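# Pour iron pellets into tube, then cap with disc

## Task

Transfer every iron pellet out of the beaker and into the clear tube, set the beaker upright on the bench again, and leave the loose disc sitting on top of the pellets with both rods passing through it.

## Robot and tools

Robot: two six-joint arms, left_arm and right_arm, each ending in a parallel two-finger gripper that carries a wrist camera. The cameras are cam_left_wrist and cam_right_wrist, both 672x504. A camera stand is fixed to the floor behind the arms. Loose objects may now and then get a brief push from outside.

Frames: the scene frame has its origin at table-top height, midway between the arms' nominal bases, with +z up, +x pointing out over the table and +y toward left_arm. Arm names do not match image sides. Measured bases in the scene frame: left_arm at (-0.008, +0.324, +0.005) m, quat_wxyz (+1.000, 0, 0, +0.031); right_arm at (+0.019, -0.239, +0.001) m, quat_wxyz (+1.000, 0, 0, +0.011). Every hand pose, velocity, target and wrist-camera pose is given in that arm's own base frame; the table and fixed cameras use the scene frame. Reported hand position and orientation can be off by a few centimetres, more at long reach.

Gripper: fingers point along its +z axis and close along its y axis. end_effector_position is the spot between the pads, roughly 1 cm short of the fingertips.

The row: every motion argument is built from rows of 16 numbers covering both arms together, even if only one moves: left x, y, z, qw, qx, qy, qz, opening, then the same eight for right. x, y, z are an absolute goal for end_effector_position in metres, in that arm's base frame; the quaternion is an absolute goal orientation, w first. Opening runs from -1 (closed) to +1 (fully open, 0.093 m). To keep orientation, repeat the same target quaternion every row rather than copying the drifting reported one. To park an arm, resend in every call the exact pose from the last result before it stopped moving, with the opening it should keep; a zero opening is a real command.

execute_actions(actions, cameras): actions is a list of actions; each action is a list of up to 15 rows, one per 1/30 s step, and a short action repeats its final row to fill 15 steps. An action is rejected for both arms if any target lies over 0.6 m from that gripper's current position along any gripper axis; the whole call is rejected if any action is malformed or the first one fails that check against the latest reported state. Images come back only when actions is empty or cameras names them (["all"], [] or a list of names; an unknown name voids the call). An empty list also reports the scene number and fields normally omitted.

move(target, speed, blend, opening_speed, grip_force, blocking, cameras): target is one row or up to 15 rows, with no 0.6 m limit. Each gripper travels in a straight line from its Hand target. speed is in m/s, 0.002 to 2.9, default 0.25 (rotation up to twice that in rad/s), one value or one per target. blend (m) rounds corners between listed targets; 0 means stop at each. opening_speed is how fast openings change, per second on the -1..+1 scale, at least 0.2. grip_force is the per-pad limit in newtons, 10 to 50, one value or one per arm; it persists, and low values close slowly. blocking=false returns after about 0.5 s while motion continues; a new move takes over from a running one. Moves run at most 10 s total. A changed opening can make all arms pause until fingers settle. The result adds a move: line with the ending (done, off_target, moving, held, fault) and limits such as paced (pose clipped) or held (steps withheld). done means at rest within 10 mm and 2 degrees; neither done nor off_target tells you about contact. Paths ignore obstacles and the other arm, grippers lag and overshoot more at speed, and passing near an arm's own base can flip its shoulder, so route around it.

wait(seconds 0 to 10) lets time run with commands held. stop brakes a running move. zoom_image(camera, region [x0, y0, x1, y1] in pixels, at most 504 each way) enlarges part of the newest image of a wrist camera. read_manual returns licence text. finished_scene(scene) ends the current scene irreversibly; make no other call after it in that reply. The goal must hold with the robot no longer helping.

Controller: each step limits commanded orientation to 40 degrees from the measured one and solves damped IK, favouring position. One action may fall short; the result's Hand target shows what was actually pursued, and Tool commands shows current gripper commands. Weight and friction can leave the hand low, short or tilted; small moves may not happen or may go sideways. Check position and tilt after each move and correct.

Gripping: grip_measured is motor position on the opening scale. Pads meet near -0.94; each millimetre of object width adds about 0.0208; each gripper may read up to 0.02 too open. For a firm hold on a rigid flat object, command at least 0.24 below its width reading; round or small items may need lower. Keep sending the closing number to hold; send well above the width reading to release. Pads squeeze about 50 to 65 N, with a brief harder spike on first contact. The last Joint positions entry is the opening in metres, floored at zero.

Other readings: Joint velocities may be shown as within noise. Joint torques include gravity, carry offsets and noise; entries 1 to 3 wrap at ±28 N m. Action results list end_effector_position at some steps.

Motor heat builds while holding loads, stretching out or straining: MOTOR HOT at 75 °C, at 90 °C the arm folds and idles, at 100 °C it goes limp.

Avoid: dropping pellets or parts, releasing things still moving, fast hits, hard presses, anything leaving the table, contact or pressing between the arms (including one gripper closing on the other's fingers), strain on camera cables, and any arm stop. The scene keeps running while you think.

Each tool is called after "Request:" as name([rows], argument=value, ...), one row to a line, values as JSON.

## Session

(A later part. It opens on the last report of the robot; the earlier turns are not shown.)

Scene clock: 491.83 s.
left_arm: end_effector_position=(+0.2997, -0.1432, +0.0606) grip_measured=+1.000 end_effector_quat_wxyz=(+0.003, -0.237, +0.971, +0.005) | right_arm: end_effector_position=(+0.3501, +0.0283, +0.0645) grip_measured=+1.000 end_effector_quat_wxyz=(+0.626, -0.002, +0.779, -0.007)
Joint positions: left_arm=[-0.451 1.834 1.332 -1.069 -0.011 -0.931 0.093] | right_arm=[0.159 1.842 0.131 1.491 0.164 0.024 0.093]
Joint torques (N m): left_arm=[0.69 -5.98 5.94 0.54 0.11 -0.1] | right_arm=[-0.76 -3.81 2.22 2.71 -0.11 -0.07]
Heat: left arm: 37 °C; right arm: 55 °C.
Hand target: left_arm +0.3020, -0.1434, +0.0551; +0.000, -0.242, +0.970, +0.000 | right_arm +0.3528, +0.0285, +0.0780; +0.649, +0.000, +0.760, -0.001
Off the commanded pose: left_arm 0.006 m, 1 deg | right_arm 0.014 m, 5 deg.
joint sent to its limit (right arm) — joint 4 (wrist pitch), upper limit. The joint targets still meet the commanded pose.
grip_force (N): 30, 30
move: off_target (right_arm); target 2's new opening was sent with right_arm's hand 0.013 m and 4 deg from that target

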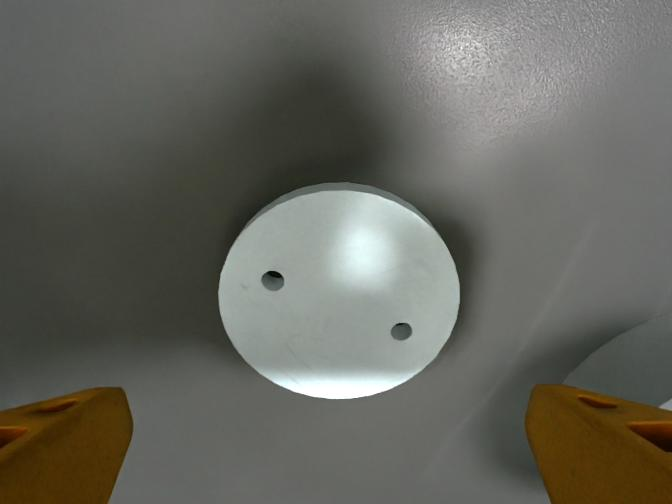

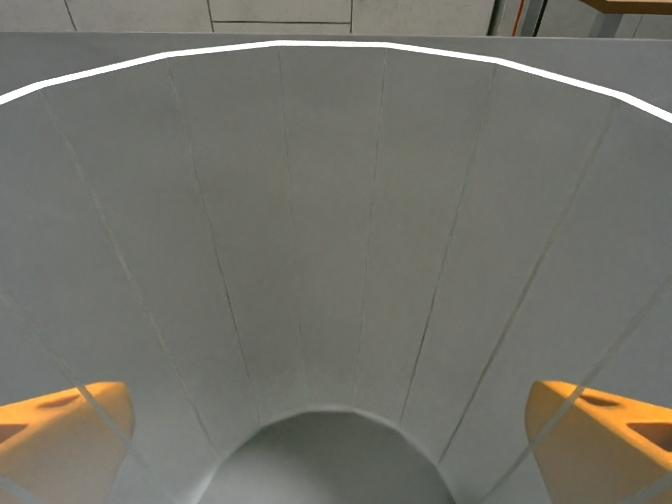

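Request:
move(target=[0.305,-0.1455,0.009,0,-0.242,0.970,0,1,0.353,0.0285,0.25,0.657,0,0.754,0,1], speed=[0.1], cameras=["all"])

Scene clock: 504.00 s.
left_arm: end_effector_position=(+0.3035, -0.1450, +0.0145) grip_measured=+1.000 end_effector_quat_wxyz=(+0.003, -0.237, +0.971, +0.005) | right_arm: end_effector_position=(+0.3506, +0.0289, +0.2292) grip_measured=+1.000 end_effector_quat_wxyz=(+0.637, -0.001, +0.770, -0.004)
Joint positions: left_arm=[-0.451 1.909 1.237 -0.9 -0.011 -0.931 0.093] | right_arm=[0.159 0.961 0.5 0.27 0.161 0.024 0.093]
Joint torques (N m): left_arm=[0.55 -6.28 5.61 0.54 0.1 -0.11] | right_arm=[-0.8 -3.08 9.92 2.13 -0.09 -0.1]
Heat: left arm: 37 °C; right arm: 55 °C.
Hand target: left_arm +0.3049, -0.1454, +0.0091; +0.000, -0.242, +0.970, +0.000 | right_arm +0.3523, +0.0285, +0.2499; +0.657, +0.000, +0.754, +0.000
Off the commanded pose: left_arm 0.006 m, 1 deg | right_arm 0.021 m, 3 deg.
grip_force (N): 30, 30
move: off_target (right_arm)

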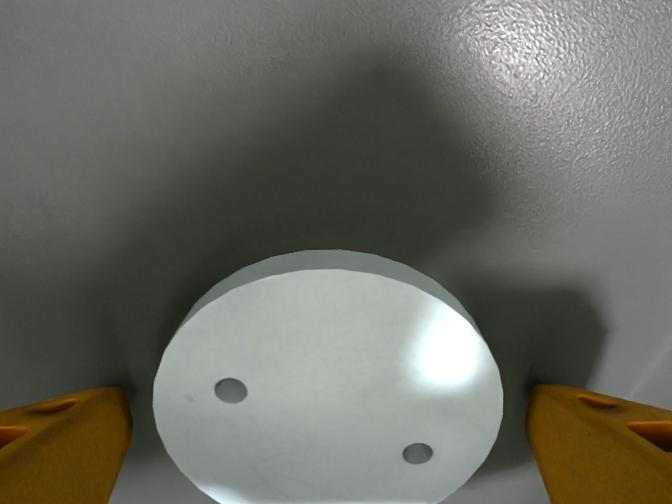

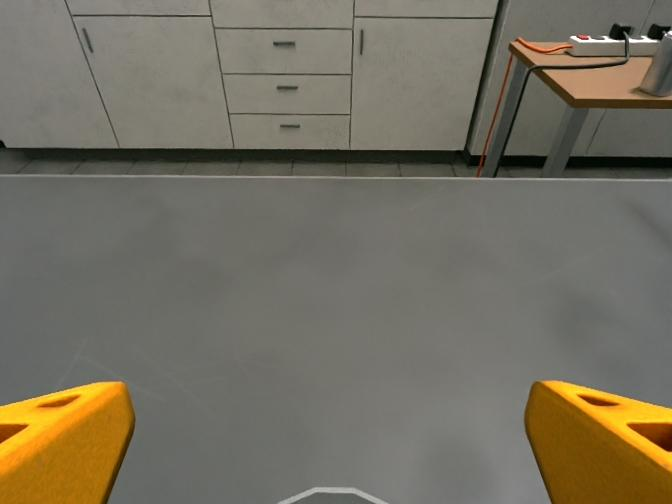

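Request:
move([
  [0.305,-0.1455,0.004,0,-0.242,0.970,0,1,0.30,-0.05,0.27,0.657,0,0.754,0,1],
  [0.305,-0.1455,0.004,0,-0.242,0.970,0,0.35,0.30,-0.05,0.27,0.657,0,0.754,0,1],
  [0.305,-0.1455,0.1,0,-0.242,0.970,0,0.35,0.30,-0.05,0.27,0.657,0,0.754,0,1],
], speed=0.1, cameras=["cam_left_wrist"])

Scene clock: 516.77 s.
left_arm: end_effector_position=(+0.3027, -0.1447, +0.0851) grip_measured=+0.581 end_effector_quat_wxyz=(-0.009, -0.237, +0.971, +0.014) | right_arm: end_effector_position=(+0.2988, -0.0496, +0.2480) grip_measured=+1.000 end_effector_quat_wxyz=(+0.638, +0.012, +0.770, +0.008)
Joint positions: left_arm=[-0.451 1.855 1.458 -1.205 -0.011 -0.931 0.073] | right_arm=[-0.352 0.697 0.5 -0.002 -0.343 -0.039 0.093]
Joint torques (N m): left_arm=[0.53 -9.32 8.47 0.07 0.11 -0.11] | right_arm=[-0.79 -0.79 10.74 2.1 -0.2 -0.19]
Heat: left arm: 37 °C; right arm: 56 °C.
Hand target: left_arm +0.3048, -0.1454, +0.0997; +0.000, -0.242, +0.970, +0.000 | right_arm +0.2991, -0.0498, +0.2697; +0.657, +0.000, +0.754, +0.000
Off the commanded pose: left_arm 0.015 m, 2 deg | right_arm 0.022 m, 3 deg.
grip_force (N): 30, 30
move: off_target (left_arm, right_arm)
Images, in order (width x height): cam_left_wrist 672x504.

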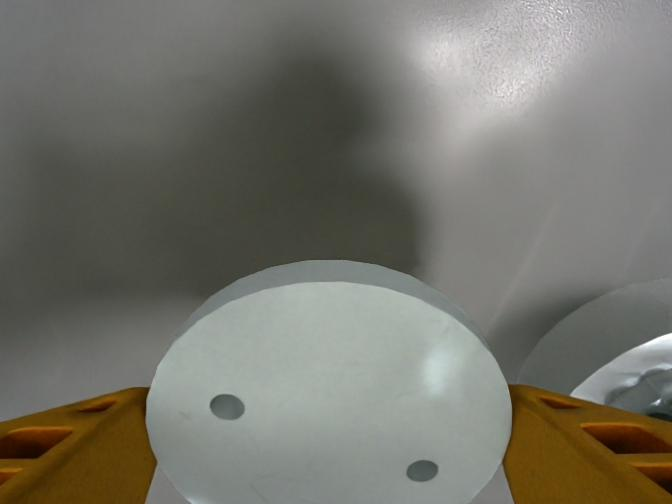

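Request:
move([
  [0.29,-0.15,0.215,0,0.0,1,0,0.35,0.30,-0.05,0.27,0.657,0,0.754,0,1],
  [0.2575,-0.2676,0.218,0,0.1788,0.9839,0,0.35,0.30,-0.05,0.27,0.657,0,0.754,0,1],
], speed=0.2, blend=0.02, cameras=["cam_left_wrist"])

Scene clock: 549.60 s.
left_arm: end_effector_position=(+0.2576, -0.2650, +0.2150) grip_measured=+0.581 end_effector_quat_wxyz=(+0.054, +0.171, +0.983, -0.035) | right_arm: end_effector_position=(+0.2988, -0.0496, +0.2479) grip_measured=+1.000 end_effector_quat_wxyz=(+0.638, +0.012, +0.770, +0.008)
Joint positions: left_arm=[-0.803 1.892 2.023 -1.573 -0.008 -0.459 0.073] | right_arm=[-0.352 0.697 0.5 -0.003 -0.343 -0.04 0.093]
Joint torques (N m): left_arm=[-0.13 -6.54 8.64 0.52 0.09 0.08] | right_arm=[-0.79 -0.8 10.74 2.1 -0.2 -0.19]
Heat: left arm: 44 °C; right arm: 56 °C.
Hand target: left_arm +0.2574, -0.2674, +0.2175; +0.053, +0.178, +0.982, -0.038 | right_arm +0.2991, -0.0498, +0.2698; +0.657, +0.000, +0.754, +0.000
Off the commanded pose: left_arm 0.004 m, 7 deg | right_arm 0.022 m, 3 deg.
joint sent to its limit (left arm) — joint 4 (wrist pitch), lower limit. The joint targets are off in orientation, not in position.
grip_force (N): 30, 30
move: off_target (left_arm, right_arm)
Images, in order (width x height): cam_left_wrist 672x504.

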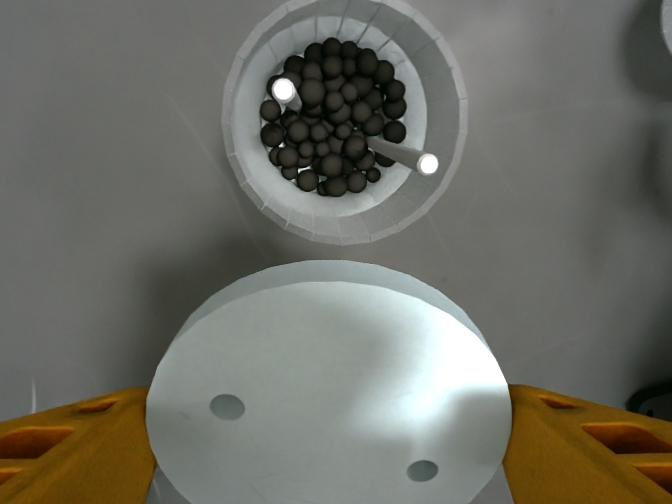

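Request:
move(target=[0.2578,-0.274,0.186,0,0.1874,0.9823,0,0.35,0.30,-0.05,0.27,0.657,0,0.754,0,1], speed=0.1, cameras=["cam_left_wrist"])

Request:
zoom_image(camera="cam_left_wrist", region=[130, 0, 530, 504])

Scene clock: 581.80 s.
left_arm: end_effector_position=(+0.2616, -0.2710, +0.1862) grip_measured=+0.581 end_effector_quat_wxyz=(+0.021, +0.176, +0.984, -0.011) | right_arm: end_effector_position=(+0.2988, -0.0496, +0.2479) grip_measured=+1.000 end_effector_quat_wxyz=(+0.638, +0.012, +0.770, +0.008)
Joint positions: left_arm=[-0.807 1.974 2.023 -1.574 -0.008 -0.452 0.073] | right_arm=[-0.352 0.697 0.5 -0.003 -0.343 -0.04 0.093]
Joint torques (N m): left_arm=[-0.98 -7.3 7.46 0.33 0.09 0.08] | right_arm=[-0.79 -0.81 10.74 2.1 -0.2 -0.19]
Heat: left arm: 39 °C; right arm: 57 °C.
Hand target: left_arm +0.2577, -0.2738, +0.1857; +0.014, +0.187, +0.982, -0.010 | right_arm +0.2991, -0.0498, +0.2698; +0.657, +0.000, +0.754, +0.000
Off the commanded pose: left_arm 0.005 m, 3 deg | right_arm 0.022 m, 3 deg.
joint sent to its limit (left arm) — joint 4 (wrist pitch), lower limit. The joint targets still meet the commanded pose.
grip_force (N): 30, 30
move: off_target (left_arm, right_arm)
Images, in order (width x height): cam_left_wrist 672x504.

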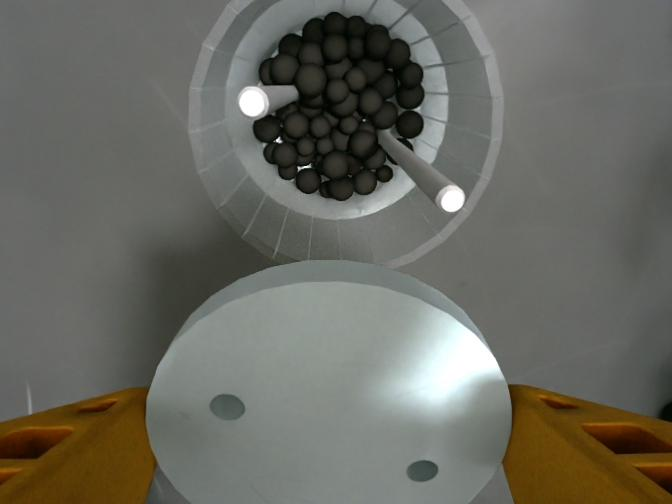

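Scaled by 1.000.

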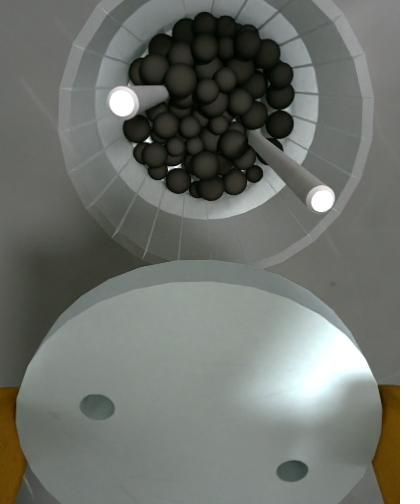

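Request:
move(target=[0.315,-0.297,0.194,0,0.191,0.9816,0,0.35,0.30,-0.05,0.27,0.657,0,0.754,0,1], speed=0.06, cameras=["cam_left_wrist"])

Scene clock: 594.30 s.
left_arm: end_effector_position=(+0.3121, -0.2965, +0.1926) grip_measured=+0.581 end_effector_quat_wxyz=(+0.063, +0.187, +0.980, -0.037) | right_arm: end_effector_position=(+0.2988, -0.0496, +0.2478) grip_measured=+1.000 end_effector_quat_wxyz=(+0.638, +0.012, +0.770, +0.008)
Joint positions: left_arm=[-0.763 2.139 2.291 -1.576 -0.008 -0.386 0.073] | right_arm=[-0.352 0.697 0.5 -0.003 -0.343 -0.04 0.093]
Joint torques (N m): left_arm=[0.59 -8.09 8.62 0.57 0.1 0.07] | right_arm=[-0.8 -0.81 10.76 2.1 -0.2 -0.19]
Heat: left arm: 41 °C; right arm: 58 °C.
Hand target: left_arm +0.3148, -0.2967, +0.1936; +0.062, +0.190, +0.979, -0.040 | right_arm +0.2991, -0.0498, +0.2697; +0.657, +0.000, +0.754, +0.000
Off the commanded pose: left_arm 0.003 m, 8 deg | right_arm 0.022 m, 3 deg.
joint sent to its limit (left arm) — joint 4 (wrist pitch), lower limit. The joint targets are off in orientation, not in position.
grip_force (N): 30, 30
move: off_target (left_arm, right_arm)
Images, in order (width x height): cam_left_wrist 672x504.

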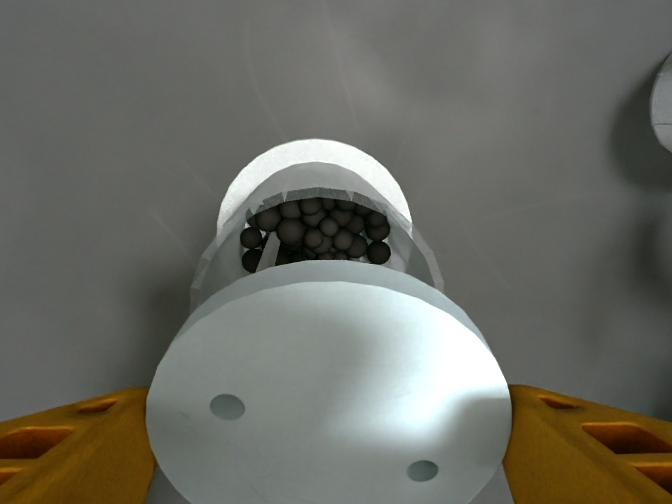

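Request:
move([
  [0.29,-0.2,0.21,0,0,1,0,0.35,0.30,-0.05,0.27,0.657,0,0.754,0,1],
  [0.305,-0.1455,0.08,0,-0.242,0.970,0,0.35,0.30,-0.05,0.27,0.657,0,0.754,0,1],
  [0.305,-0.1455,0.022,0,-0.242,0.970,0,0.35,0.30,-0.05,0.27,0.657,0,0.754,0,1],
], speed=[0.15,0.2,0.06], blend=0.01)

Scene clock: 628.40 s.
left_arm: end_effector_position=(+0.3021, -0.1443, +0.0258) grip_measured=+0.581 end_effector_quat_wxyz=(-0.001, -0.233, +0.972, +0.006) | right_arm: end_effector_position=(+0.2988, -0.0496, +0.2478) grip_measured=+1.000 end_effector_quat_wxyz=(+0.638, +0.012, +0.770, +0.008)
Joint positions: left_arm=[-0.449 1.892 1.263 -0.949 -0.008 -0.921 0.073] | right_arm=[-0.352 0.697 0.5 -0.003 -0.343 -0.04 0.093]
Joint torques (N m): left_arm=[0.35 -6.5 5.93 0.53 0.07 -0.23] | right_arm=[-0.79 -0.8 10.74 2.11 -0.2 -0.19]
Heat: left arm: 42 °C; right arm: 61 °C.
Hand target: left_arm +0.3049, -0.1454, +0.0220; +0.000, -0.242, +0.970, +0.000 | right_arm +0.2991, -0.0498, +0.2697; +0.657, +0.000, +0.754, +0.000
Off the commanded pose: left_arm 0.005 m, 1 deg | right_arm 0.022 m, 3 deg.
grip_force (N): 30, 30
move: off_target (right_arm)

Request:
move([
  [0.305,-0.1455,0.005,0,-0.242,0.970,0,0.35,0.22,-0.08,0.17,0.58,0,0.815,0,1],
  [0.305,-0.1455,0.005,0,-0.242,0.970,0,1,0.22,-0.08,0.17,0.58,0,0.815,0,1],
], speed=0.06, opening_speed=1)

Request:
move([
  [0.302,-0.1455,0.065,0,-0.242,0.970,0,1,0.22,-0.08,0.17,0.58,0,0.815,0,1],
  [0.305,-0.145,0.06,0.0697,-0.047,0.9965,0.0033,1,0.22,-0.08,0.17,0.58,0,0.815,0,1],
], speed=0.12, cameras=["cam_left_wrist"])

Scene clock: 642.80 s.
left_arm: end_effector_position=(+0.3034, -0.1449, +0.0102) grip_measured=+0.999 end_effector_quat_wxyz=(+0.002, -0.234, +0.972, +0.004) | right_arm: end_effector_position=(+0.2200, -0.0810, +0.1682) grip_measured=+1.000 end_effector_quat_wxyz=(+0.576, +0.009, +0.817, +0.001)
Joint positions: left_arm=[-0.449 1.916 1.228 -0.885 -0.008 -0.921 0.093] | right_arm=[-0.913 0.477 0.344 -0.39 -0.832 -0.39 0.093]
Joint torques (N m): left_arm=[0.35 -6.32 5.61 0.54 0.07 -0.23] | right_arm=[-0.77 0.92 7.16 1.73 -0.49 -0.23]
Heat: left arm: 41 °C; right arm: 60 °C.
Hand target: left_arm +0.3049, -0.1455, +0.0051; +0.000, -0.242, +0.970, +0.000 | right_arm +0.2200, -0.0800, +0.1700; +0.580, +0.000, +0.815, +0.000
Off the commanded pose: left_arm 0.005 m, 1 deg | right_arm 0.002 m, 1 deg.
grip_force (N): 30, 30
move: done

Scene clock: 646.30 s.
left_arm: end_effector_position=(+0.3007, -0.1427, +0.0516) grip_measured=+0.999 end_effector_quat_wxyz=(+0.046, -0.057, +0.997, +0.008) | right_arm: end_effector_position=(+0.2200, -0.0810, +0.1682) grip_measured=+1.000 end_effector_quat_wxyz=(+0.576, +0.009, +0.817, +0.001)
Joint positions: left_arm=[-0.474 1.783 1.227 -0.943 -0.061 -0.586 0.093] | right_arm=[-0.913 0.477 0.344 -0.39 -0.832 -0.39 0.093]
Joint torques (N m): left_arm=[-0.85 -8.92 5.93 0.72 -0.21 0.08] | right_arm=[-0.79 0.94 7.17 1.73 -0.49 -0.23]
Heat: left arm: 42 °C; right arm: 59 °C.
Hand target: left_arm +0.3049, -0.1449, +0.0601; +0.069, -0.047, +0.996, +0.004 | right_arm +0.2200, -0.0800, +0.1700; +0.580, +0.000, +0.815, +0.000
Off the commanded pose: left_arm 0.010 m, 3 deg | right_arm 0.002 m, 1 deg.
grip_force (N): 30, 30
move: off_target (left_arm)
Images, in order (width x height): cam_left_wrist 672x504.

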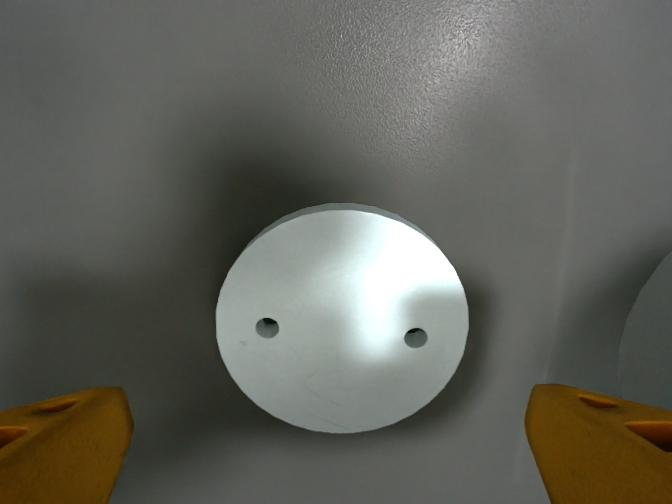

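Request:
move(target=[0.3045,-0.146,0.010,0.0784,-0.047,0.9958,0.0037,1,0.22,-0.08,0.17,0.58,0,0.815,0,1], speed=0.05, cameras=["cam_left_wrist"])

Scene clock: 655.00 s.
left_arm: end_effector_position=(+0.3023, -0.1445, +0.0138) grip_measured=+0.999 end_effector_quat_wxyz=(+0.072, -0.054, +0.996, -0.001) | right_arm: end_effector_position=(+0.2200, -0.0810, +0.1682) grip_measured=+1.000 end_effector_quat_wxyz=(+0.576, +0.009, +0.817, +0.001)
Joint positions: left_arm=[-0.482 1.804 1.084 -0.726 -0.071 -0.585 0.093] | right_arm=[-0.913 0.477 0.344 -0.39 -0.832 -0.39 0.093]
Joint torques (N m): left_arm=[-0.88 -5.75 5.87 0.88 -0.23 0] | right_arm=[-0.79 0.94 7.16 1.73 -0.49 -0.23]
Heat: left arm: 44 °C; right arm: 56 °C.
Hand target: left_arm +0.3044, -0.1460, +0.0101; +0.078, -0.047, +0.996, +0.004 | right_arm +0.2200, -0.0800, +0.1700; +0.580, +0.000, +0.815, +0.000
Off the commanded pose: left_arm 0.005 m, 1 deg | right_arm 0.002 m, 1 deg.
grip_force (N): 30, 30
move: done
Images, in order (width x height): cam_left_wrist 672x504.

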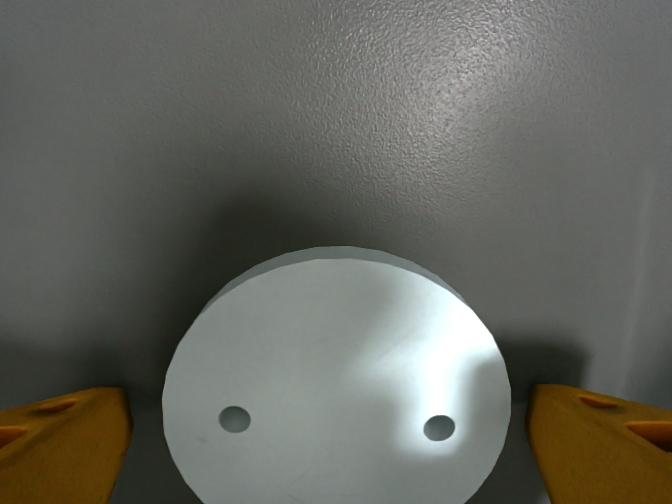

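Request:
move([
  [0.3045,-0.146,0.006,0.0784,-0.047,0.9958,0.0037,1,0.22,-0.08,0.17,0.58,0,0.815,0,1],
  [0.3045,-0.146,0.006,0.0784,-0.047,0.9958,0.0037,0.35,0.22,-0.08,0.17,0.58,0,0.815,0,1],
  [0.30,-0.146,0.1,0.0784,-0.047,0.9958,0.0037,0.35,0.22,-0.08,0.17,0.58,0,0.815,0,1],
], speed=0.08)

Request:
move([
  [0.29,-0.15,0.215,0.07,0,0.9976,0,0.35,0.22,-0.08,0.17,0.58,0,0.815,0,1],
  [0.271,-0.257,0.197,0.0648,0.3697,0.9266,-0.0259,0.35,0.22,-0.08,0.17,0.58,0,0.815,0,1],
], speed=0.2, blend=0.02, cameras=["cam_left_wrist"])

Scene clock: 670.47 s.
left_arm: end_effector_position=(+0.2971, -0.1437, +0.0854) grip_measured=+0.579 end_effector_quat_wxyz=(+0.060, -0.051, +0.997, +0.006) | right_arm: end_effector_position=(+0.2200, -0.0810, +0.1682) grip_measured=+1.000 end_effector_quat_wxyz=(+0.576, +0.009, +0.817, +0.001)
Joint positions: left_arm=[-0.487 1.718 1.285 -1.04 -0.072 -0.585 0.073] | right_arm=[-0.913 0.477 0.344 -0.39 -0.832 -0.39 0.093]
Joint torques (N m): left_arm=[-1.01 -8.28 8.79 0.42 -0.22 -0.08] | right_arm=[-0.77 0.92 7.16 1.73 -0.49 -0.23]
Heat: left arm: 42 °C; right arm: 54 °C.
Hand target: left_arm +0.2998, -0.1458, +0.0998; +0.078, -0.047, +0.996, +0.003 | right_arm +0.2200, -0.0800, +0.1700; +0.580, +0.000, +0.815, +0.000
Off the commanded pose: left_arm 0.015 m, 2 deg | right_arm 0.002 m, 1 deg.
grip_force (N): 30, 30
move: off_target (left_arm)

Scene clock: 673.63 s.
left_arm: end_effector_position=(+0.2669, -0.2476, +0.1936) grip_measured=+0.579 end_effector_quat_wxyz=(+0.053, +0.361, +0.931, -0.015) | right_arm: end_effector_position=(+0.2200, -0.0810, +0.1682) grip_measured=+1.000 end_effector_quat_wxyz=(+0.576, +0.009, +0.817, +0.001)
Joint positions: left_arm=[-0.754 1.857 1.889 -1.493 -0.013 -0.013 0.073] | right_arm=[-0.913 0.477 0.344 -0.39 -0.832 -0.39 0.093]
Joint torques (N m): left_arm=[-0.58 -6.38 8.85 0.77 0.17 0.07] | right_arm=[-0.77 0.94 7.16 1.73 -0.49 -0.23]
Heat: left arm: 42 °C; right arm: 53 °C.
Hand target: left_arm +0.2707, -0.2568, +0.1971; +0.065, +0.370, +0.927, -0.026 | right_arm +0.2200, -0.0800, +0.1700; +0.580, +0.000, +0.815, +0.000
Off the commanded pose: left_arm 0.011 m, 2 deg | right_arm 0.002 m, 1 deg.
grip_force (N): 30, 30
move: off_target (left_arm)
Images, in order (width x height): cam_left_wrist 672x504.

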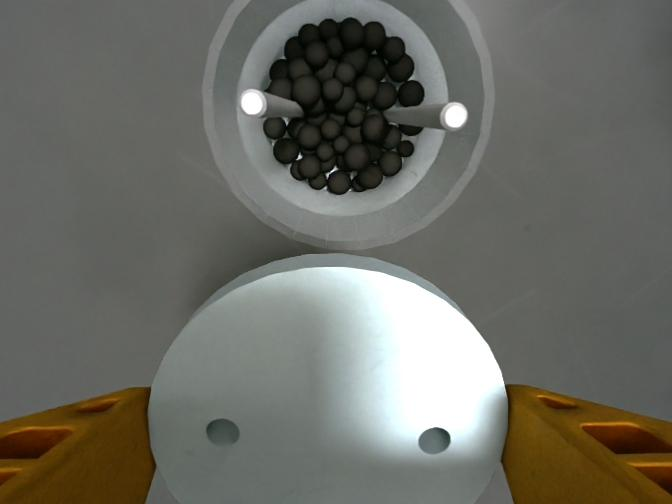

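Request:
move(target=[0.3125,-0.2965,0.189,0.0647,0.3737,0.9250,-0.0261,0.35,0.22,-0.08,0.17,0.58,0,0.815,0,1], speed=0.06, cameras=["cam_left_wrist"])

Scene clock: 698.10 s.
left_arm: end_effector_position=(+0.3146, -0.2926, +0.1877) grip_measured=+0.579 end_effector_quat_wxyz=(+0.068, +0.365, +0.928, -0.021) | right_arm: end_effector_position=(+0.2200, -0.0810, +0.1682) grip_measured=+1.000 end_effector_quat_wxyz=(+0.576, +0.009, +0.817, +0.001)
Joint positions: left_arm=[-0.754 2.128 2.253 -1.553 -0.012 -0.004 0.073] | right_arm=[-0.913 0.477 0.344 -0.39 -0.832 -0.39 0.093]
Joint torques (N m): left_arm=[-0.54 -8.16 8.7 0.52 0.18 0.09] | right_arm=[-0.77 0.92 7.16 1.73 -0.49 -0.23]
Heat: left arm: 42 °C; right arm: 51 °C.
Hand target: left_arm +0.3124, -0.2965, +0.1890; +0.065, +0.374, +0.925, -0.026 | right_arm +0.2200, -0.0800, +0.1700; +0.580, +0.000, +0.815, +0.000
Off the commanded pose: left_arm 0.005 m, 1 deg | right_arm 0.002 m, 1 deg.
grip_force (N): 30, 30
move: done
Images, in order (width x height): cam_left_wrist 672x504.

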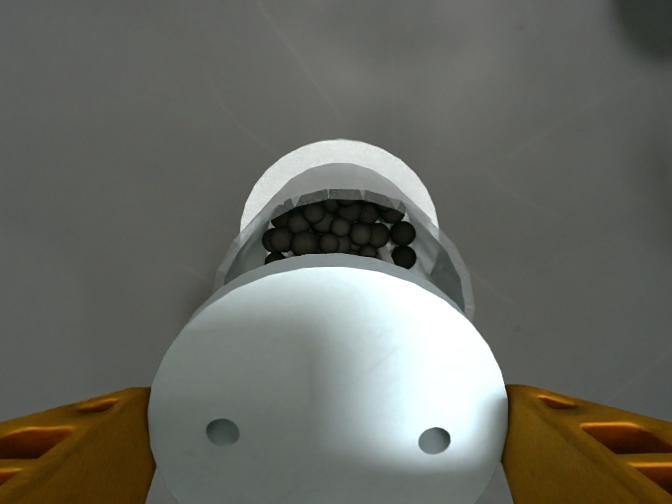

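Request:
move(target=[0.307,-0.2996,0.186,0.0648,0.3697,0.9266,-0.0259,0.35,0.22,-0.08,0.17,0.58,0,0.815,0,1], speed=0.06)

Scene clock: 706.83 s.
left_arm: end_effector_position=(+0.3098, -0.2961, +0.1859) grip_measured=+0.579 end_effector_quat_wxyz=(+0.065, +0.371, +0.926, -0.020) | right_arm: end_effector_position=(+0.2200, -0.0810, +0.1682) grip_measured=+1.000 end_effector_quat_wxyz=(+0.576, +0.009, +0.817, +0.001)
Joint positions: left_arm=[-0.767 2.128 2.246 -1.553 -0.011 -0.004 0.073] | right_arm=[-0.913 0.477 0.344 -0.39 -0.832 -0.39 0.093]
Joint torques (N m): left_arm=[-0.73 -9.26 6.08 0.72 0.14 -0.19] | right_arm=[-0.79 0.92 7.17 1.73 -0.49 -0.23]
Heat: left arm: 42 °C; right arm: 51 °C.
Hand target: left_arm +0.3070, -0.2996, +0.1860; +0.065, +0.370, +0.927, -0.026 | right_arm +0.2200, -0.0800, +0.1700; +0.580, +0.000, +0.815, +0.000
Off the commanded pose: left_arm 0.005 m, 1 deg | right_arm 0.002 m, 1 deg.
grip_force (N): 30, 30
move: done

Request:
move(target=[0.3137,-0.2926,0.182,0.0648,0.3697,0.9266,-0.0259,0.35,0.22,-0.08,0.17,0.58,0,0.815,0,1], speed=0.04, cameras=["cam_left_wrist"])

Scene clock: 716.57 s.
left_arm: end_effector_position=(+0.3101, -0.2913, +0.1789) grip_measured=+0.579 end_effector_quat_wxyz=(+0.054, +0.367, +0.928, -0.017) | right_arm: end_effector_position=(+0.2200, -0.0810, +0.1682) grip_measured=+1.000 end_effector_quat_wxyz=(+0.576, +0.009, +0.817, +0.001)
Joint positions: left_arm=[-0.758 2.128 2.219 -1.549 -0.009 -0.004 0.073] | right_arm=[-0.913 0.477 0.344 -0.39 -0.832 -0.39 0.093]
Joint torques (N m): left_arm=[0.65 -9.88 5.9 0.83 0.12 0.08] | right_arm=[-0.77 0.92 7.16 1.73 -0.49 -0.23]
Heat: left arm: 43 °C; right arm: 50 °C.
Hand target: left_arm +0.3137, -0.2925, +0.1820; +0.065, +0.370, +0.927, -0.025 | right_arm +0.2200, -0.0800, +0.1700; +0.580, +0.000, +0.815, +0.000
Off the commanded pose: left_arm 0.005 m, 2 deg | right_arm 0.002 m, 1 deg.
grip_force (N): 30, 30
move: done
Images, in order (width x height): cam_left_wrist 672x504.

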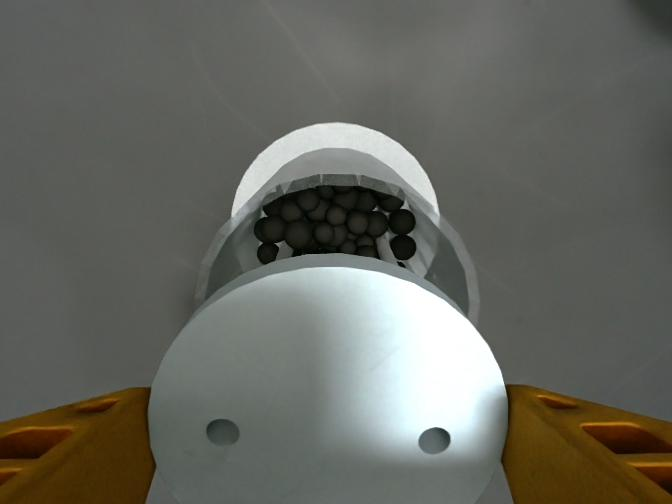

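Request:
move(target=[0.3135,-0.2960,0.184,0.0700,0.3697,0.9266,-0.0259,0.35,0.22,-0.08,0.17,0.58,0,0.815,0,1], speed=0.03)

Scene clock: 722.87 s.
left_arm: end_effector_position=(+0.3103, -0.2915, +0.1789) grip_measured=+0.579 end_effector_quat_wxyz=(+0.055, +0.367, +0.928, -0.017) | right_arm: end_effector_position=(+0.2200, -0.0810, +0.1682) grip_measured=+1.000 end_effector_quat_wxyz=(+0.576, +0.009, +0.817, +0.001)
Joint positions: left_arm=[-0.758 2.128 2.219 -1.548 -0.009 -0.004 0.073] | right_arm=[-0.913 0.477 0.344 -0.39 -0.832 -0.39 0.093]
Joint torques (N m): left_arm=[-0.1 -9.73 6.78 0.86 0.09 -0.01] | right_arm=[-0.79 0.92 7.16 1.73 -0.49 -0.22]
Heat: left arm: 43 °C; right arm: 50 °C.
Hand target: left_arm +0.3135, -0.2959, +0.1841; +0.070, +0.370, +0.926, -0.026 | right_arm +0.2200, -0.0800, +0.1700; +0.580, +0.000, +0.815, +0.000
Off the commanded pose: left_arm 0.008 m, 2 deg | right_arm 0.002 m, 1 deg.
grip_force (N): 30, 30
move: done

Request:
move([
  [0.3165,-0.2975,0.19,0.0700,0.3697,0.9266,-0.0259,0.35,0.22,-0.08,0.17,0.58,0,0.815,0,1],
  [0.3135,-0.2955,0.172,0.0700,0.3697,0.9266,-0.0259,0.35,0.22,-0.08,0.17,0.58,0,0.815,0,1],
], speed=0.03, cameras=["cam_left_wrist"])

Scene clock: 734.87 s.
left_arm: end_effector_position=(+0.3124, -0.2944, +0.1771) grip_measured=+0.578 end_effector_quat_wxyz=(+0.069, +0.367, +0.927, -0.025) | right_arm: end_effector_position=(+0.2200, -0.0810, +0.1682) grip_measured=+1.000 end_effector_quat_wxyz=(+0.576, +0.009, +0.817, +0.001)
Joint positions: left_arm=[-0.758 2.098 2.161 -1.487 -0.005 -0.004 0.073] | right_arm=[-0.913 0.477 0.344 -0.39 -0.832 -0.39 0.093]
Joint torques (N m): left_arm=[-0.02 -9.11 4.52 0.93 0.05 0] | right_arm=[-0.77 0.92 7.16 1.73 -0.49 -0.23]
Heat: left arm: 45 °C; right arm: 50 °C.
Hand target: left_arm +0.3134, -0.2954, +0.1721; +0.070, +0.370, +0.926, -0.026 | right_arm +0.2200, -0.0800, +0.1700; +0.580, +0.000, +0.815, +0.000
Off the commanded pose: left_arm 0.005 m, 0 deg | right_arm 0.002 m, 1 deg.
grip_force (N): 30, 30
move: done
Images, in order (width x height): cam_left_wrist 672x504.

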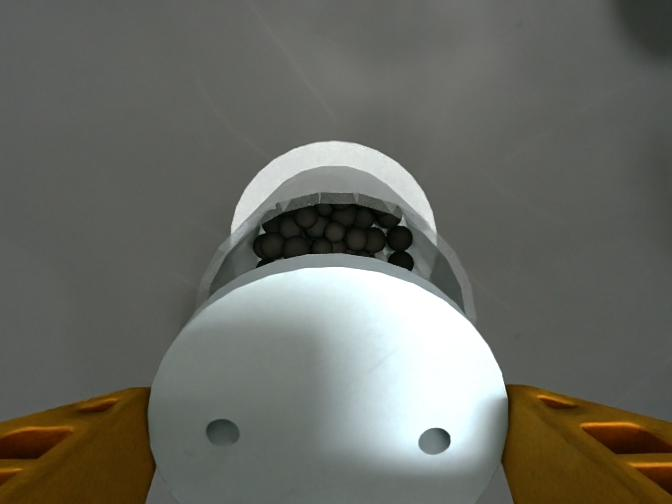

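Request:
move(target=[0.313,-0.296,0.163,0.0700,0.3697,0.9266,-0.0259,0.35,0.22,-0.08,0.17,0.58,0,0.815,0,1], speed=0.02, cameras=["cam_left_wrist"])

Scene clock: 740.20 s.
left_arm: end_effector_position=(+0.3123, -0.2943, +0.1763) grip_measured=+0.578 end_effector_quat_wxyz=(+0.079, +0.367, +0.927, -0.029) | right_arm: end_effector_position=(+0.2200, -0.0810, +0.1682) grip_measured=+1.000 end_effector_quat_wxyz=(+0.576, +0.009, +0.817, +0.001)
Joint positions: left_arm=[-0.758 2.07 2.111 -1.444 -0.005 -0.004 0.073] | right_arm=[-0.913 0.477 0.344 -0.39 -0.832 -0.39 0.093]
Joint torques (N m): left_arm=[-0.17 -7.82 3.99 0.99 0.05 -0.02] | right_arm=[-0.79 0.92 7.17 1.73 -0.49 -0.23]
Heat: left arm: 46 °C; right arm: 50 °C.
Hand target: left_arm +0.3127, -0.2957, +0.1632; +0.070, +0.370, +0.926, -0.026 | right_arm +0.2200, -0.0800, +0.1700; +0.580, +0.000, +0.815, +0.000
Off the commanded pose: left_arm 0.013 m, 1 deg | right_arm 0.002 m, 1 deg.
grip_force (N): 30, 30
move: off_target (left_arm)
Images, in order (width x height): cam_left_wrist 672x504.

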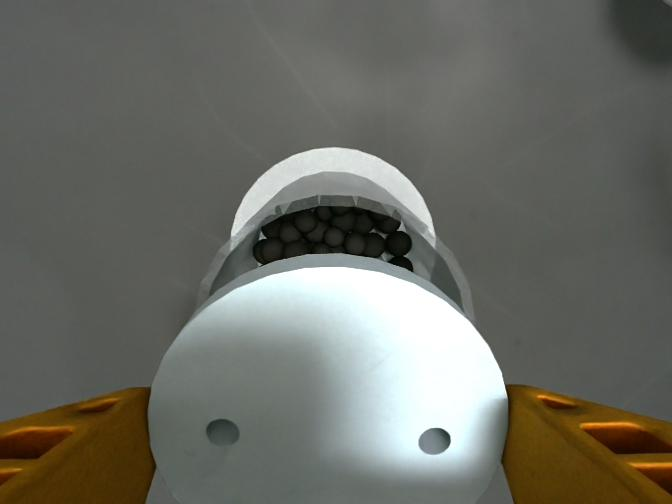

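Request:
move([
  [0.3153,-0.2909,0.169,0.07,0.3697,0.9266,-0.0259,0.35,0.22,-0.08,0.17,0.58,0,0.815,0,1],
  [0.3070,-0.2996,0.169,0.07,0.3697,0.9266,-0.0259,0.35,0.22,-0.08,0.17,0.58,0,0.815,0,1],
  [0.3052,-0.2979,0.169,0.07,0.3697,0.9266,-0.0259,0.35,0.22,-0.08,0.17,0.58,0,0.815,0,1],
  [0.3134,-0.2893,0.169,0.07,0.3697,0.9266,-0.0259,0.35,0.22,-0.08,0.17,0.58,0,0.815,0,1],
], speed=0.015, blend=0.001, cameras=["cam_left_wrist"])

Scene clock: 759.53 s.
left_arm: end_effector_position=(+0.3127, -0.2938, +0.1767) grip_measured=+0.578 end_effector_quat_wxyz=(+0.078, +0.367, +0.927, -0.031) | right_arm: end_effector_position=(+0.2200, -0.0810, +0.1682) grip_measured=+1.000 end_effector_quat_wxyz=(+0.576, +0.009, +0.817, +0.001)
Joint positions: left_arm=[-0.754 2.069 2.111 -1.444 0.001 0 0.073] | right_arm=[-0.913 0.477 0.344 -0.39 -0.832 -0.39 0.093]
Joint torques (N m): left_arm=[0.7 -8.69 4.44 0.81 0.01 0.07] | right_arm=[-0.77 0.94 7.16 1.73 -0.49 -0.23]
Heat: left arm: 48 °C; right arm: 49 °C.
Hand target: left_arm +0.3133, -0.2892, +0.1691; +0.070, +0.370, +0.926, -0.026 | right_arm +0.2200, -0.0800, +0.1700; +0.580, +0.000, +0.815, +0.000
Off the commanded pose: left_arm 0.009 m, 1 deg | right_arm 0.002 m, 1 deg.
grip_force (N): 30, 30
move: done
Images, in order (width x height): cam_left_wrist 672x504.

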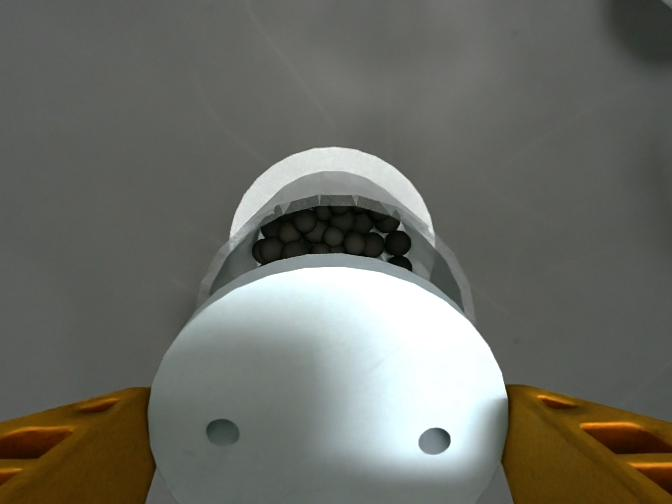

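Request:
move([
  [0.3055,-0.2940,0.19,0.066,0.3697,0.9266,-0.0259,0.35,0.22,-0.08,0.17,0.58,0,0.815,0,1],
  [0.3105,-0.2970,0.183,0.066,0.3697,0.9266,-0.0259,0.35,0.22,-0.08,0.17,0.58,0,0.815,0,1],
], speed=0.03)

Scene clock: 776.40 s.
left_arm: end_effector_position=(+0.3076, -0.2923, +0.1807) grip_measured=+0.578 end_effector_quat_wxyz=(+0.058, +0.370, +0.927, -0.024) | right_arm: end_effector_position=(+0.2200, -0.0810, +0.1682) grip_measured=+1.000 end_effector_quat_wxyz=(+0.576, +0.009, +0.817, +0.001)
Joint positions: left_arm=[-0.76 2.107 2.193 -1.531 0.001 0 0.073] | right_arm=[-0.913 0.477 0.344 -0.39 -0.832 -0.39 0.093]
Joint torques (N m): left_arm=[-0.49 -8.18 8.62 0.67 0.01 -0.12] | right_arm=[-0.77 0.92 7.16 1.73 -0.49 -0.22]
Heat: left arm: 50 °C; right arm: 49 °C.
Hand target: left_arm +0.3104, -0.2969, +0.1830; +0.066, +0.370, +0.926, -0.026 | right_arm +0.2200, -0.0800, +0.1700; +0.580, +0.000, +0.815, +0.000
Off the commanded pose: left_arm 0.006 m, 1 deg | right_arm 0.002 m, 1 deg.
grip_force (N): 30, 30
move: done

Request:
move([
  [0.3130,-0.2990,0.184,0.07,0.3697,0.9266,-0.0259,0.35,0.22,-0.08,0.17,0.58,0,0.815,0,1],
  [0.3128,-0.2982,0.170,0.07,0.3697,0.9266,-0.0259,0.35,0.22,-0.08,0.17,0.58,0,0.815,0,1],
], speed=0.03)

Scene clock: 797.80 s.
left_arm: end_effector_position=(+0.3102, -0.2954, +0.1767) grip_measured=+0.578 end_effector_quat_wxyz=(+0.066, +0.370, +0.926, -0.028) | right_arm: end_effector_position=(+0.2200, -0.0810, +0.1682) grip_measured=+1.000 end_effector_quat_wxyz=(+0.576, +0.009, +0.817, +0.001)
Joint positions: left_arm=[-0.76 2.098 2.16 -1.489 0.003 0 0.073] | right_arm=[-0.913 0.477 0.344 -0.39 -0.832 -0.39 0.093]
Joint torques (N m): left_arm=[-0.42 -8.8 4.44 1.01 -0.05 -0.11] | right_arm=[-0.77 0.94 7.16 1.73 -0.49 -0.23]
Heat: left arm: 49 °C; right arm: 49 °C.
Hand target: left_arm +0.3127, -0.2981, +0.1701; +0.070, +0.370, +0.926, -0.026 | right_arm +0.2200, -0.0800, +0.1700; +0.580, +0.000, +0.815, +0.000
Off the commanded pose: left_arm 0.008 m, 1 deg | right_arm 0.002 m, 1 deg.
grip_force (N): 30, 30
move: done

Request:
move([
  [0.3176,-0.2985,0.186,0.0680,0.3656,0.9281,-0.0257,0.35,0.22,-0.08,0.17,0.58,0,0.815,0,1],
  [0.3165,-0.2985,0.169,0.0680,0.3656,0.9281,-0.0257,0.35,0.22,-0.08,0.17,0.58,0,0.815,0,1],
], speed=0.03)

Scene clock: 808.03 s.
left_arm: end_effector_position=(+0.3131, -0.2978, +0.1613) grip_measured=+0.578 end_effector_quat_wxyz=(+0.050, +0.369, +0.928, -0.021) | right_arm: end_effector_position=(+0.2200, -0.0810, +0.1682) grip_measured=+1.000 end_effector_quat_wxyz=(+0.576, +0.009, +0.817, +0.001)
Joint positions: left_arm=[-0.76 2.142 2.169 -1.49 0.002 -0.002 0.073] | right_arm=[-0.913 0.477 0.344 -0.39 -0.832 -0.39 0.093]
Joint torques (N m): left_arm=[0.16 -10.91 5.9 0.83 -0.03 -0.12] | right_arm=[-0.77 0.92 7.16 1.73 -0.49 -0.23]
Heat: left arm: 50 °C; right arm: 49 °C.
Hand target: left_arm +0.3165, -0.2984, +0.1690; +0.068, +0.366, +0.928, -0.026 | right_arm +0.2200, -0.0800, +0.1700; +0.580, +0.000, +0.815, +0.000
Off the commanded pose: left_arm 0.008 m, 2 deg | right_arm 0.002 m, 1 deg.
grip_force (N): 30, 30
move: done

Request:
execute_actions(actions=[])

Scene clock: 811.73 s.
left_arm: end_effector_position=(+0.3131, -0.2978, +0.1613) grip_measured=+0.578 end_effector_quat_wxyz=(+0.050, +0.369, +0.928, -0.021) | right_arm: end_effector_position=(+0.2200, -0.0810, +0.1682) grip_measured=+1.000 end_effector_quat_wxyz=(+0.576, +0.009, +0.817, +0.001)
Joint positions: left_arm=[-0.76 2.142 2.169 -1.49 0.002 -0.002 0.073] | right_arm=[-0.913 0.477 0.344 -0.39 -0.832 -0.39 0.093]
Joint velocities: within noise
Joint torques (N m): left_arm=[0.16 -10.93 5.9 0.83 -0.03 -0.12] | right_arm=[-0.79 0.92 7.17 1.73 -0.49 -0.23]
Heat: left arm: 51 °C; right arm: 49 °C.
Hand target: left_arm +0.3165, -0.2984, +0.1690; +0.068, +0.366, +0.928, -0.026 | right_arm +0.2200, -0.0800, +0.1700; +0.580, +0.000, +0.815, +0.000
Tool commands: left_gripper/opening=+0.35 right_gripper/opening=+1.0
Off the commanded pose: left_arm 0.008 m, 2 deg | right_arm 0.002 m, 1 deg.
grip_force (N): 30, 30

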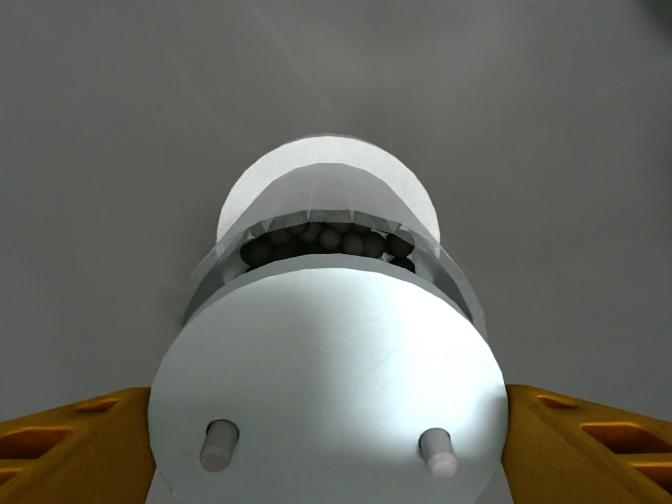

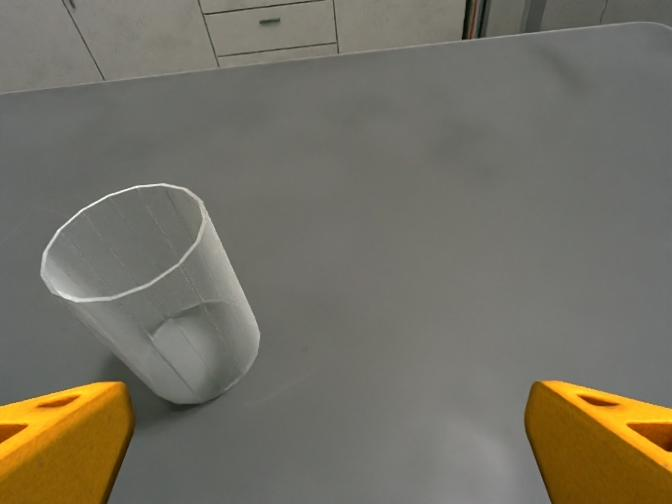

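Request:
move(target=[0.3145,-0.2970,0.136,0.0700,0.3656,0.9281,-0.0257,0.35,0.22,-0.08,0.17,0.58,0,0.815,0,1], speed=0.03, cameras=["cam_left_wrist"])

Scene clock: 817.97 s.
left_arm: end_effector_position=(+0.3131, -0.2978, +0.1407) grip_measured=+0.578 end_effector_quat_wxyz=(+0.068, +0.368, +0.927, -0.028) | right_arm: end_effector_position=(+0.2200, -0.0810, +0.1682) grip_measured=+1.000 end_effector_quat_wxyz=(+0.576, +0.009, +0.817, +0.001)
Joint positions: left_arm=[-0.76 2.073 1.974 -1.326 0.002 -0.003 0.073] | right_arm=[-0.913 0.477 0.344 -0.39 -0.832 -0.39 0.093]
Joint torques (N m): left_arm=[0.01 -9.22 4.78 0.92 -0.04 -0.12] | right_arm=[-0.77 0.94 7.16 1.73 -0.49 -0.23]
Heat: left arm: 54 °C; right arm: 49 °C.
Hand target: left_arm +0.3145, -0.2969, +0.1360; +0.070, +0.366, +0.928, -0.026 | right_arm +0.2200, -0.0800, +0.1700; +0.580, +0.000, +0.815, +0.000
Off the commanded pose: left_arm 0.005 m, 1 deg | right_arm 0.002 m, 1 deg.
grip_force (N): 30, 30
move: done
Images, in order (width x height): cam_left_wrist 672x504.

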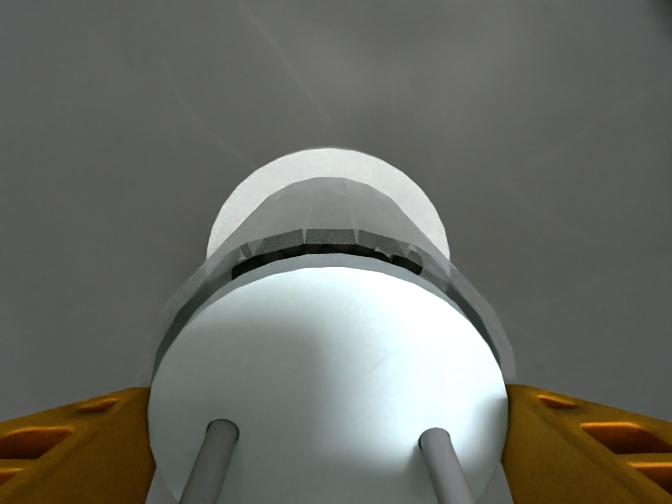

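Request:
move(target=[0.3145,-0.2970,0.123,0.0700,0.3656,0.9281,-0.0257,0.35,0.22,-0.08,0.17,0.58,0,0.815,0,1], speed=0.03, cameras=["cam_left_wrist"])

Scene clock: 824.90 s.
left_arm: end_effector_position=(+0.3130, -0.2977, +0.1397) grip_measured=+0.578 end_effector_quat_wxyz=(+0.079, +0.368, +0.926, -0.033) | right_arm: end_effector_position=(+0.2200, -0.0810, +0.1682) grip_measured=+1.000 end_effector_quat_wxyz=(+0.576, +0.009, +0.817, +0.001)
Joint positions: left_arm=[-0.76 2.043 1.922 -1.278 0.002 -0.003 0.073] | right_arm=[-0.913 0.477 0.344 -0.39 -0.832 -0.39 0.093]
Joint torques (N m): left_arm=[0.02 -7.39 4 1.05 -0.05 -0.12] | right_arm=[-0.77 0.92 7.16 1.73 -0.49 -0.23]
Heat: left arm: 53 °C; right arm: 49 °C.
Hand target: left_arm +0.3141, -0.2966, +0.1232; +0.070, +0.366, +0.928, -0.025 | right_arm +0.2200, -0.0800, +0.1700; +0.580, +0.000, +0.815, +0.000
Off the commanded pose: left_arm 0.017 m, 1 deg | right_arm 0.002 m, 1 deg.
grip_force (N): 30, 30
move: off_target (left_arm)
Images, in order (width x height): cam_left_wrist 672x504.

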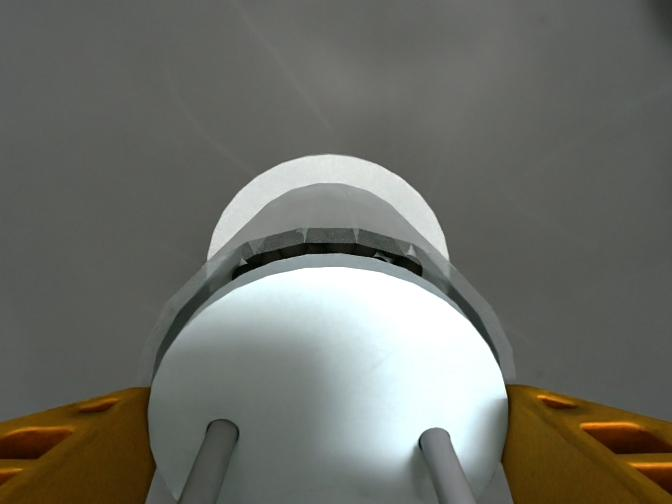

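Request:
move([
  [0.3141,-0.2970,0.136,0.0700,0.3656,0.9281,-0.0257,0.35,0.22,-0.08,0.17,0.58,0,0.815,0,1],
  [0.3141,-0.2970,0.136,0.0700,0.3656,0.9281,-0.0257,0.78,0.22,-0.08,0.17,0.58,0,0.815,0,1],
], speed=0.03, opening_speed=0.3, cameras=["cam_left_wrist"])

Scene clock: 834.17 s.
left_arm: end_effector_position=(+0.3129, -0.2976, +0.1415) grip_measured=+0.778 end_effector_quat_wxyz=(+0.079, +0.368, +0.926, -0.033) | right_arm: end_effector_position=(+0.2200, -0.0810, +0.1682) grip_measured=+1.000 end_effector_quat_wxyz=(+0.576, +0.009, +0.817, +0.001)
Joint positions: left_arm=[-0.76 2.043 1.929 -1.285 0.002 -0.003 0.083] | right_arm=[-0.913 0.477 0.344 -0.39 -0.832 -0.39 0.093]
Joint torques (N m): left_arm=[-0.03 -7.06 8.36 0.59 -0.04 -0.13] | right_arm=[-0.79 0.92 7.16 1.73 -0.49 -0.23]
Heat: left arm: 51 °C; right arm: 49 °C.
Hand target: left_arm +0.3140, -0.2969, +0.1360; +0.070, +0.366, +0.928, -0.026 | right_arm +0.2200, -0.0800, +0.1700; +0.580, +0.000, +0.815, +0.000
Off the commanded pose: left_arm 0.006 m, 1 deg | right_arm 0.002 m, 1 deg.
grip_force (N): 30, 30
move: done
Images, in order (width x height): cam_left_wrist 672x504.

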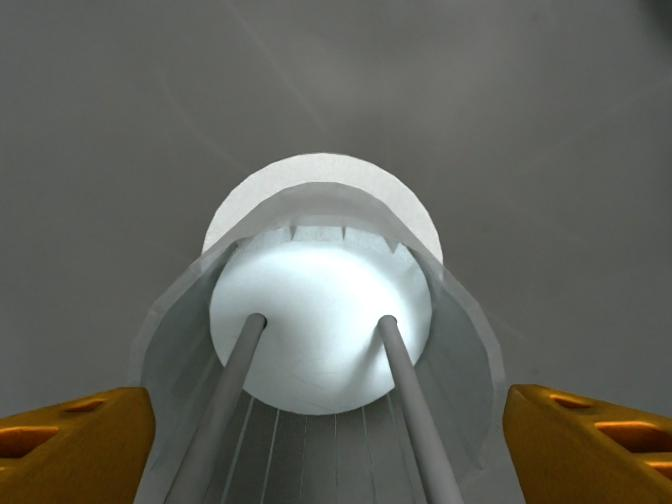

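Request:
move([
  [0.3141,-0.2970,0.20,0.0700,0.3656,0.9281,-0.0257,0.78,0.22,-0.08,0.17,0.58,0,0.815,0,1],
  [0.27,-0.25,0.24,0.0700,0.3656,0.9281,-0.0257,0.78,0.22,-0.08,0.17,0.58,0,0.815,0,1],
], speed=0.1, cameras=["all"])

Scene clock: 842.57 s.
left_arm: end_effector_position=(+0.2709, -0.2578, +0.2333) grip_measured=+0.778 end_effector_quat_wxyz=(+0.087, +0.368, +0.925, -0.036) | right_arm: end_effector_position=(+0.2200, -0.0810, +0.1682) grip_measured=+1.000 end_effector_quat_wxyz=(+0.576, +0.009, +0.817, +0.001)
Joint positions: left_arm=[-0.76 1.878 2.073 -1.577 0.002 -0.003 0.083] | right_arm=[-0.913 0.477 0.344 -0.39 -0.832 -0.39 0.093]
Joint torques (N m): left_arm=[1.01 -8.99 5.85 0.68 -0.03 -0.01] | right_arm=[-0.79 0.92 7.17 1.73 -0.49 -0.23]
Heat: left arm: 50 °C; right arm: 49 °C.
Hand target: left_arm +0.2699, -0.2501, +0.2394; +0.092, +0.365, +0.926, -0.034 | right_arm +0.2200, -0.0800, +0.1700; +0.580, +0.000, +0.815, +0.000
Off the commanded pose: left_arm 0.010 m, 2 deg | right_arm 0.002 m, 1 deg.
joint sent to its limit (left arm) — joint 4 (wrist pitch), lower limit. The joint targets are off in orientation, not in position.
grip_force (N): 30, 30
move: done

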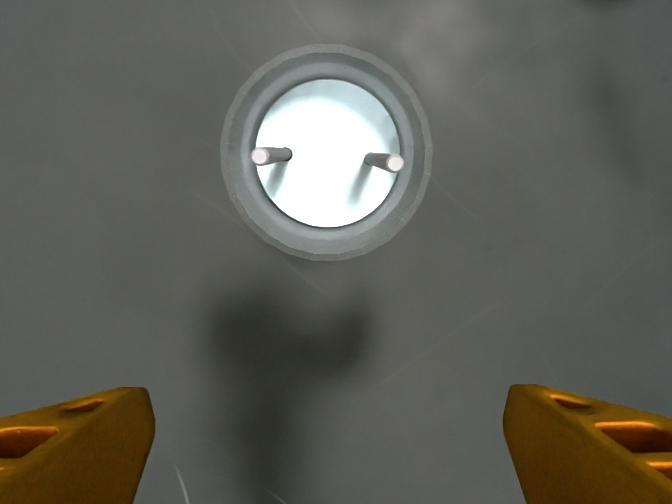

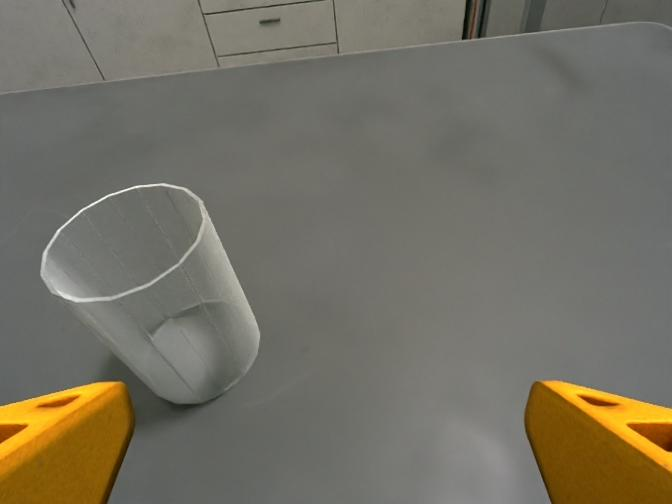

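Request:
finished_scene(scene=2)

The scene is finished: the task was done.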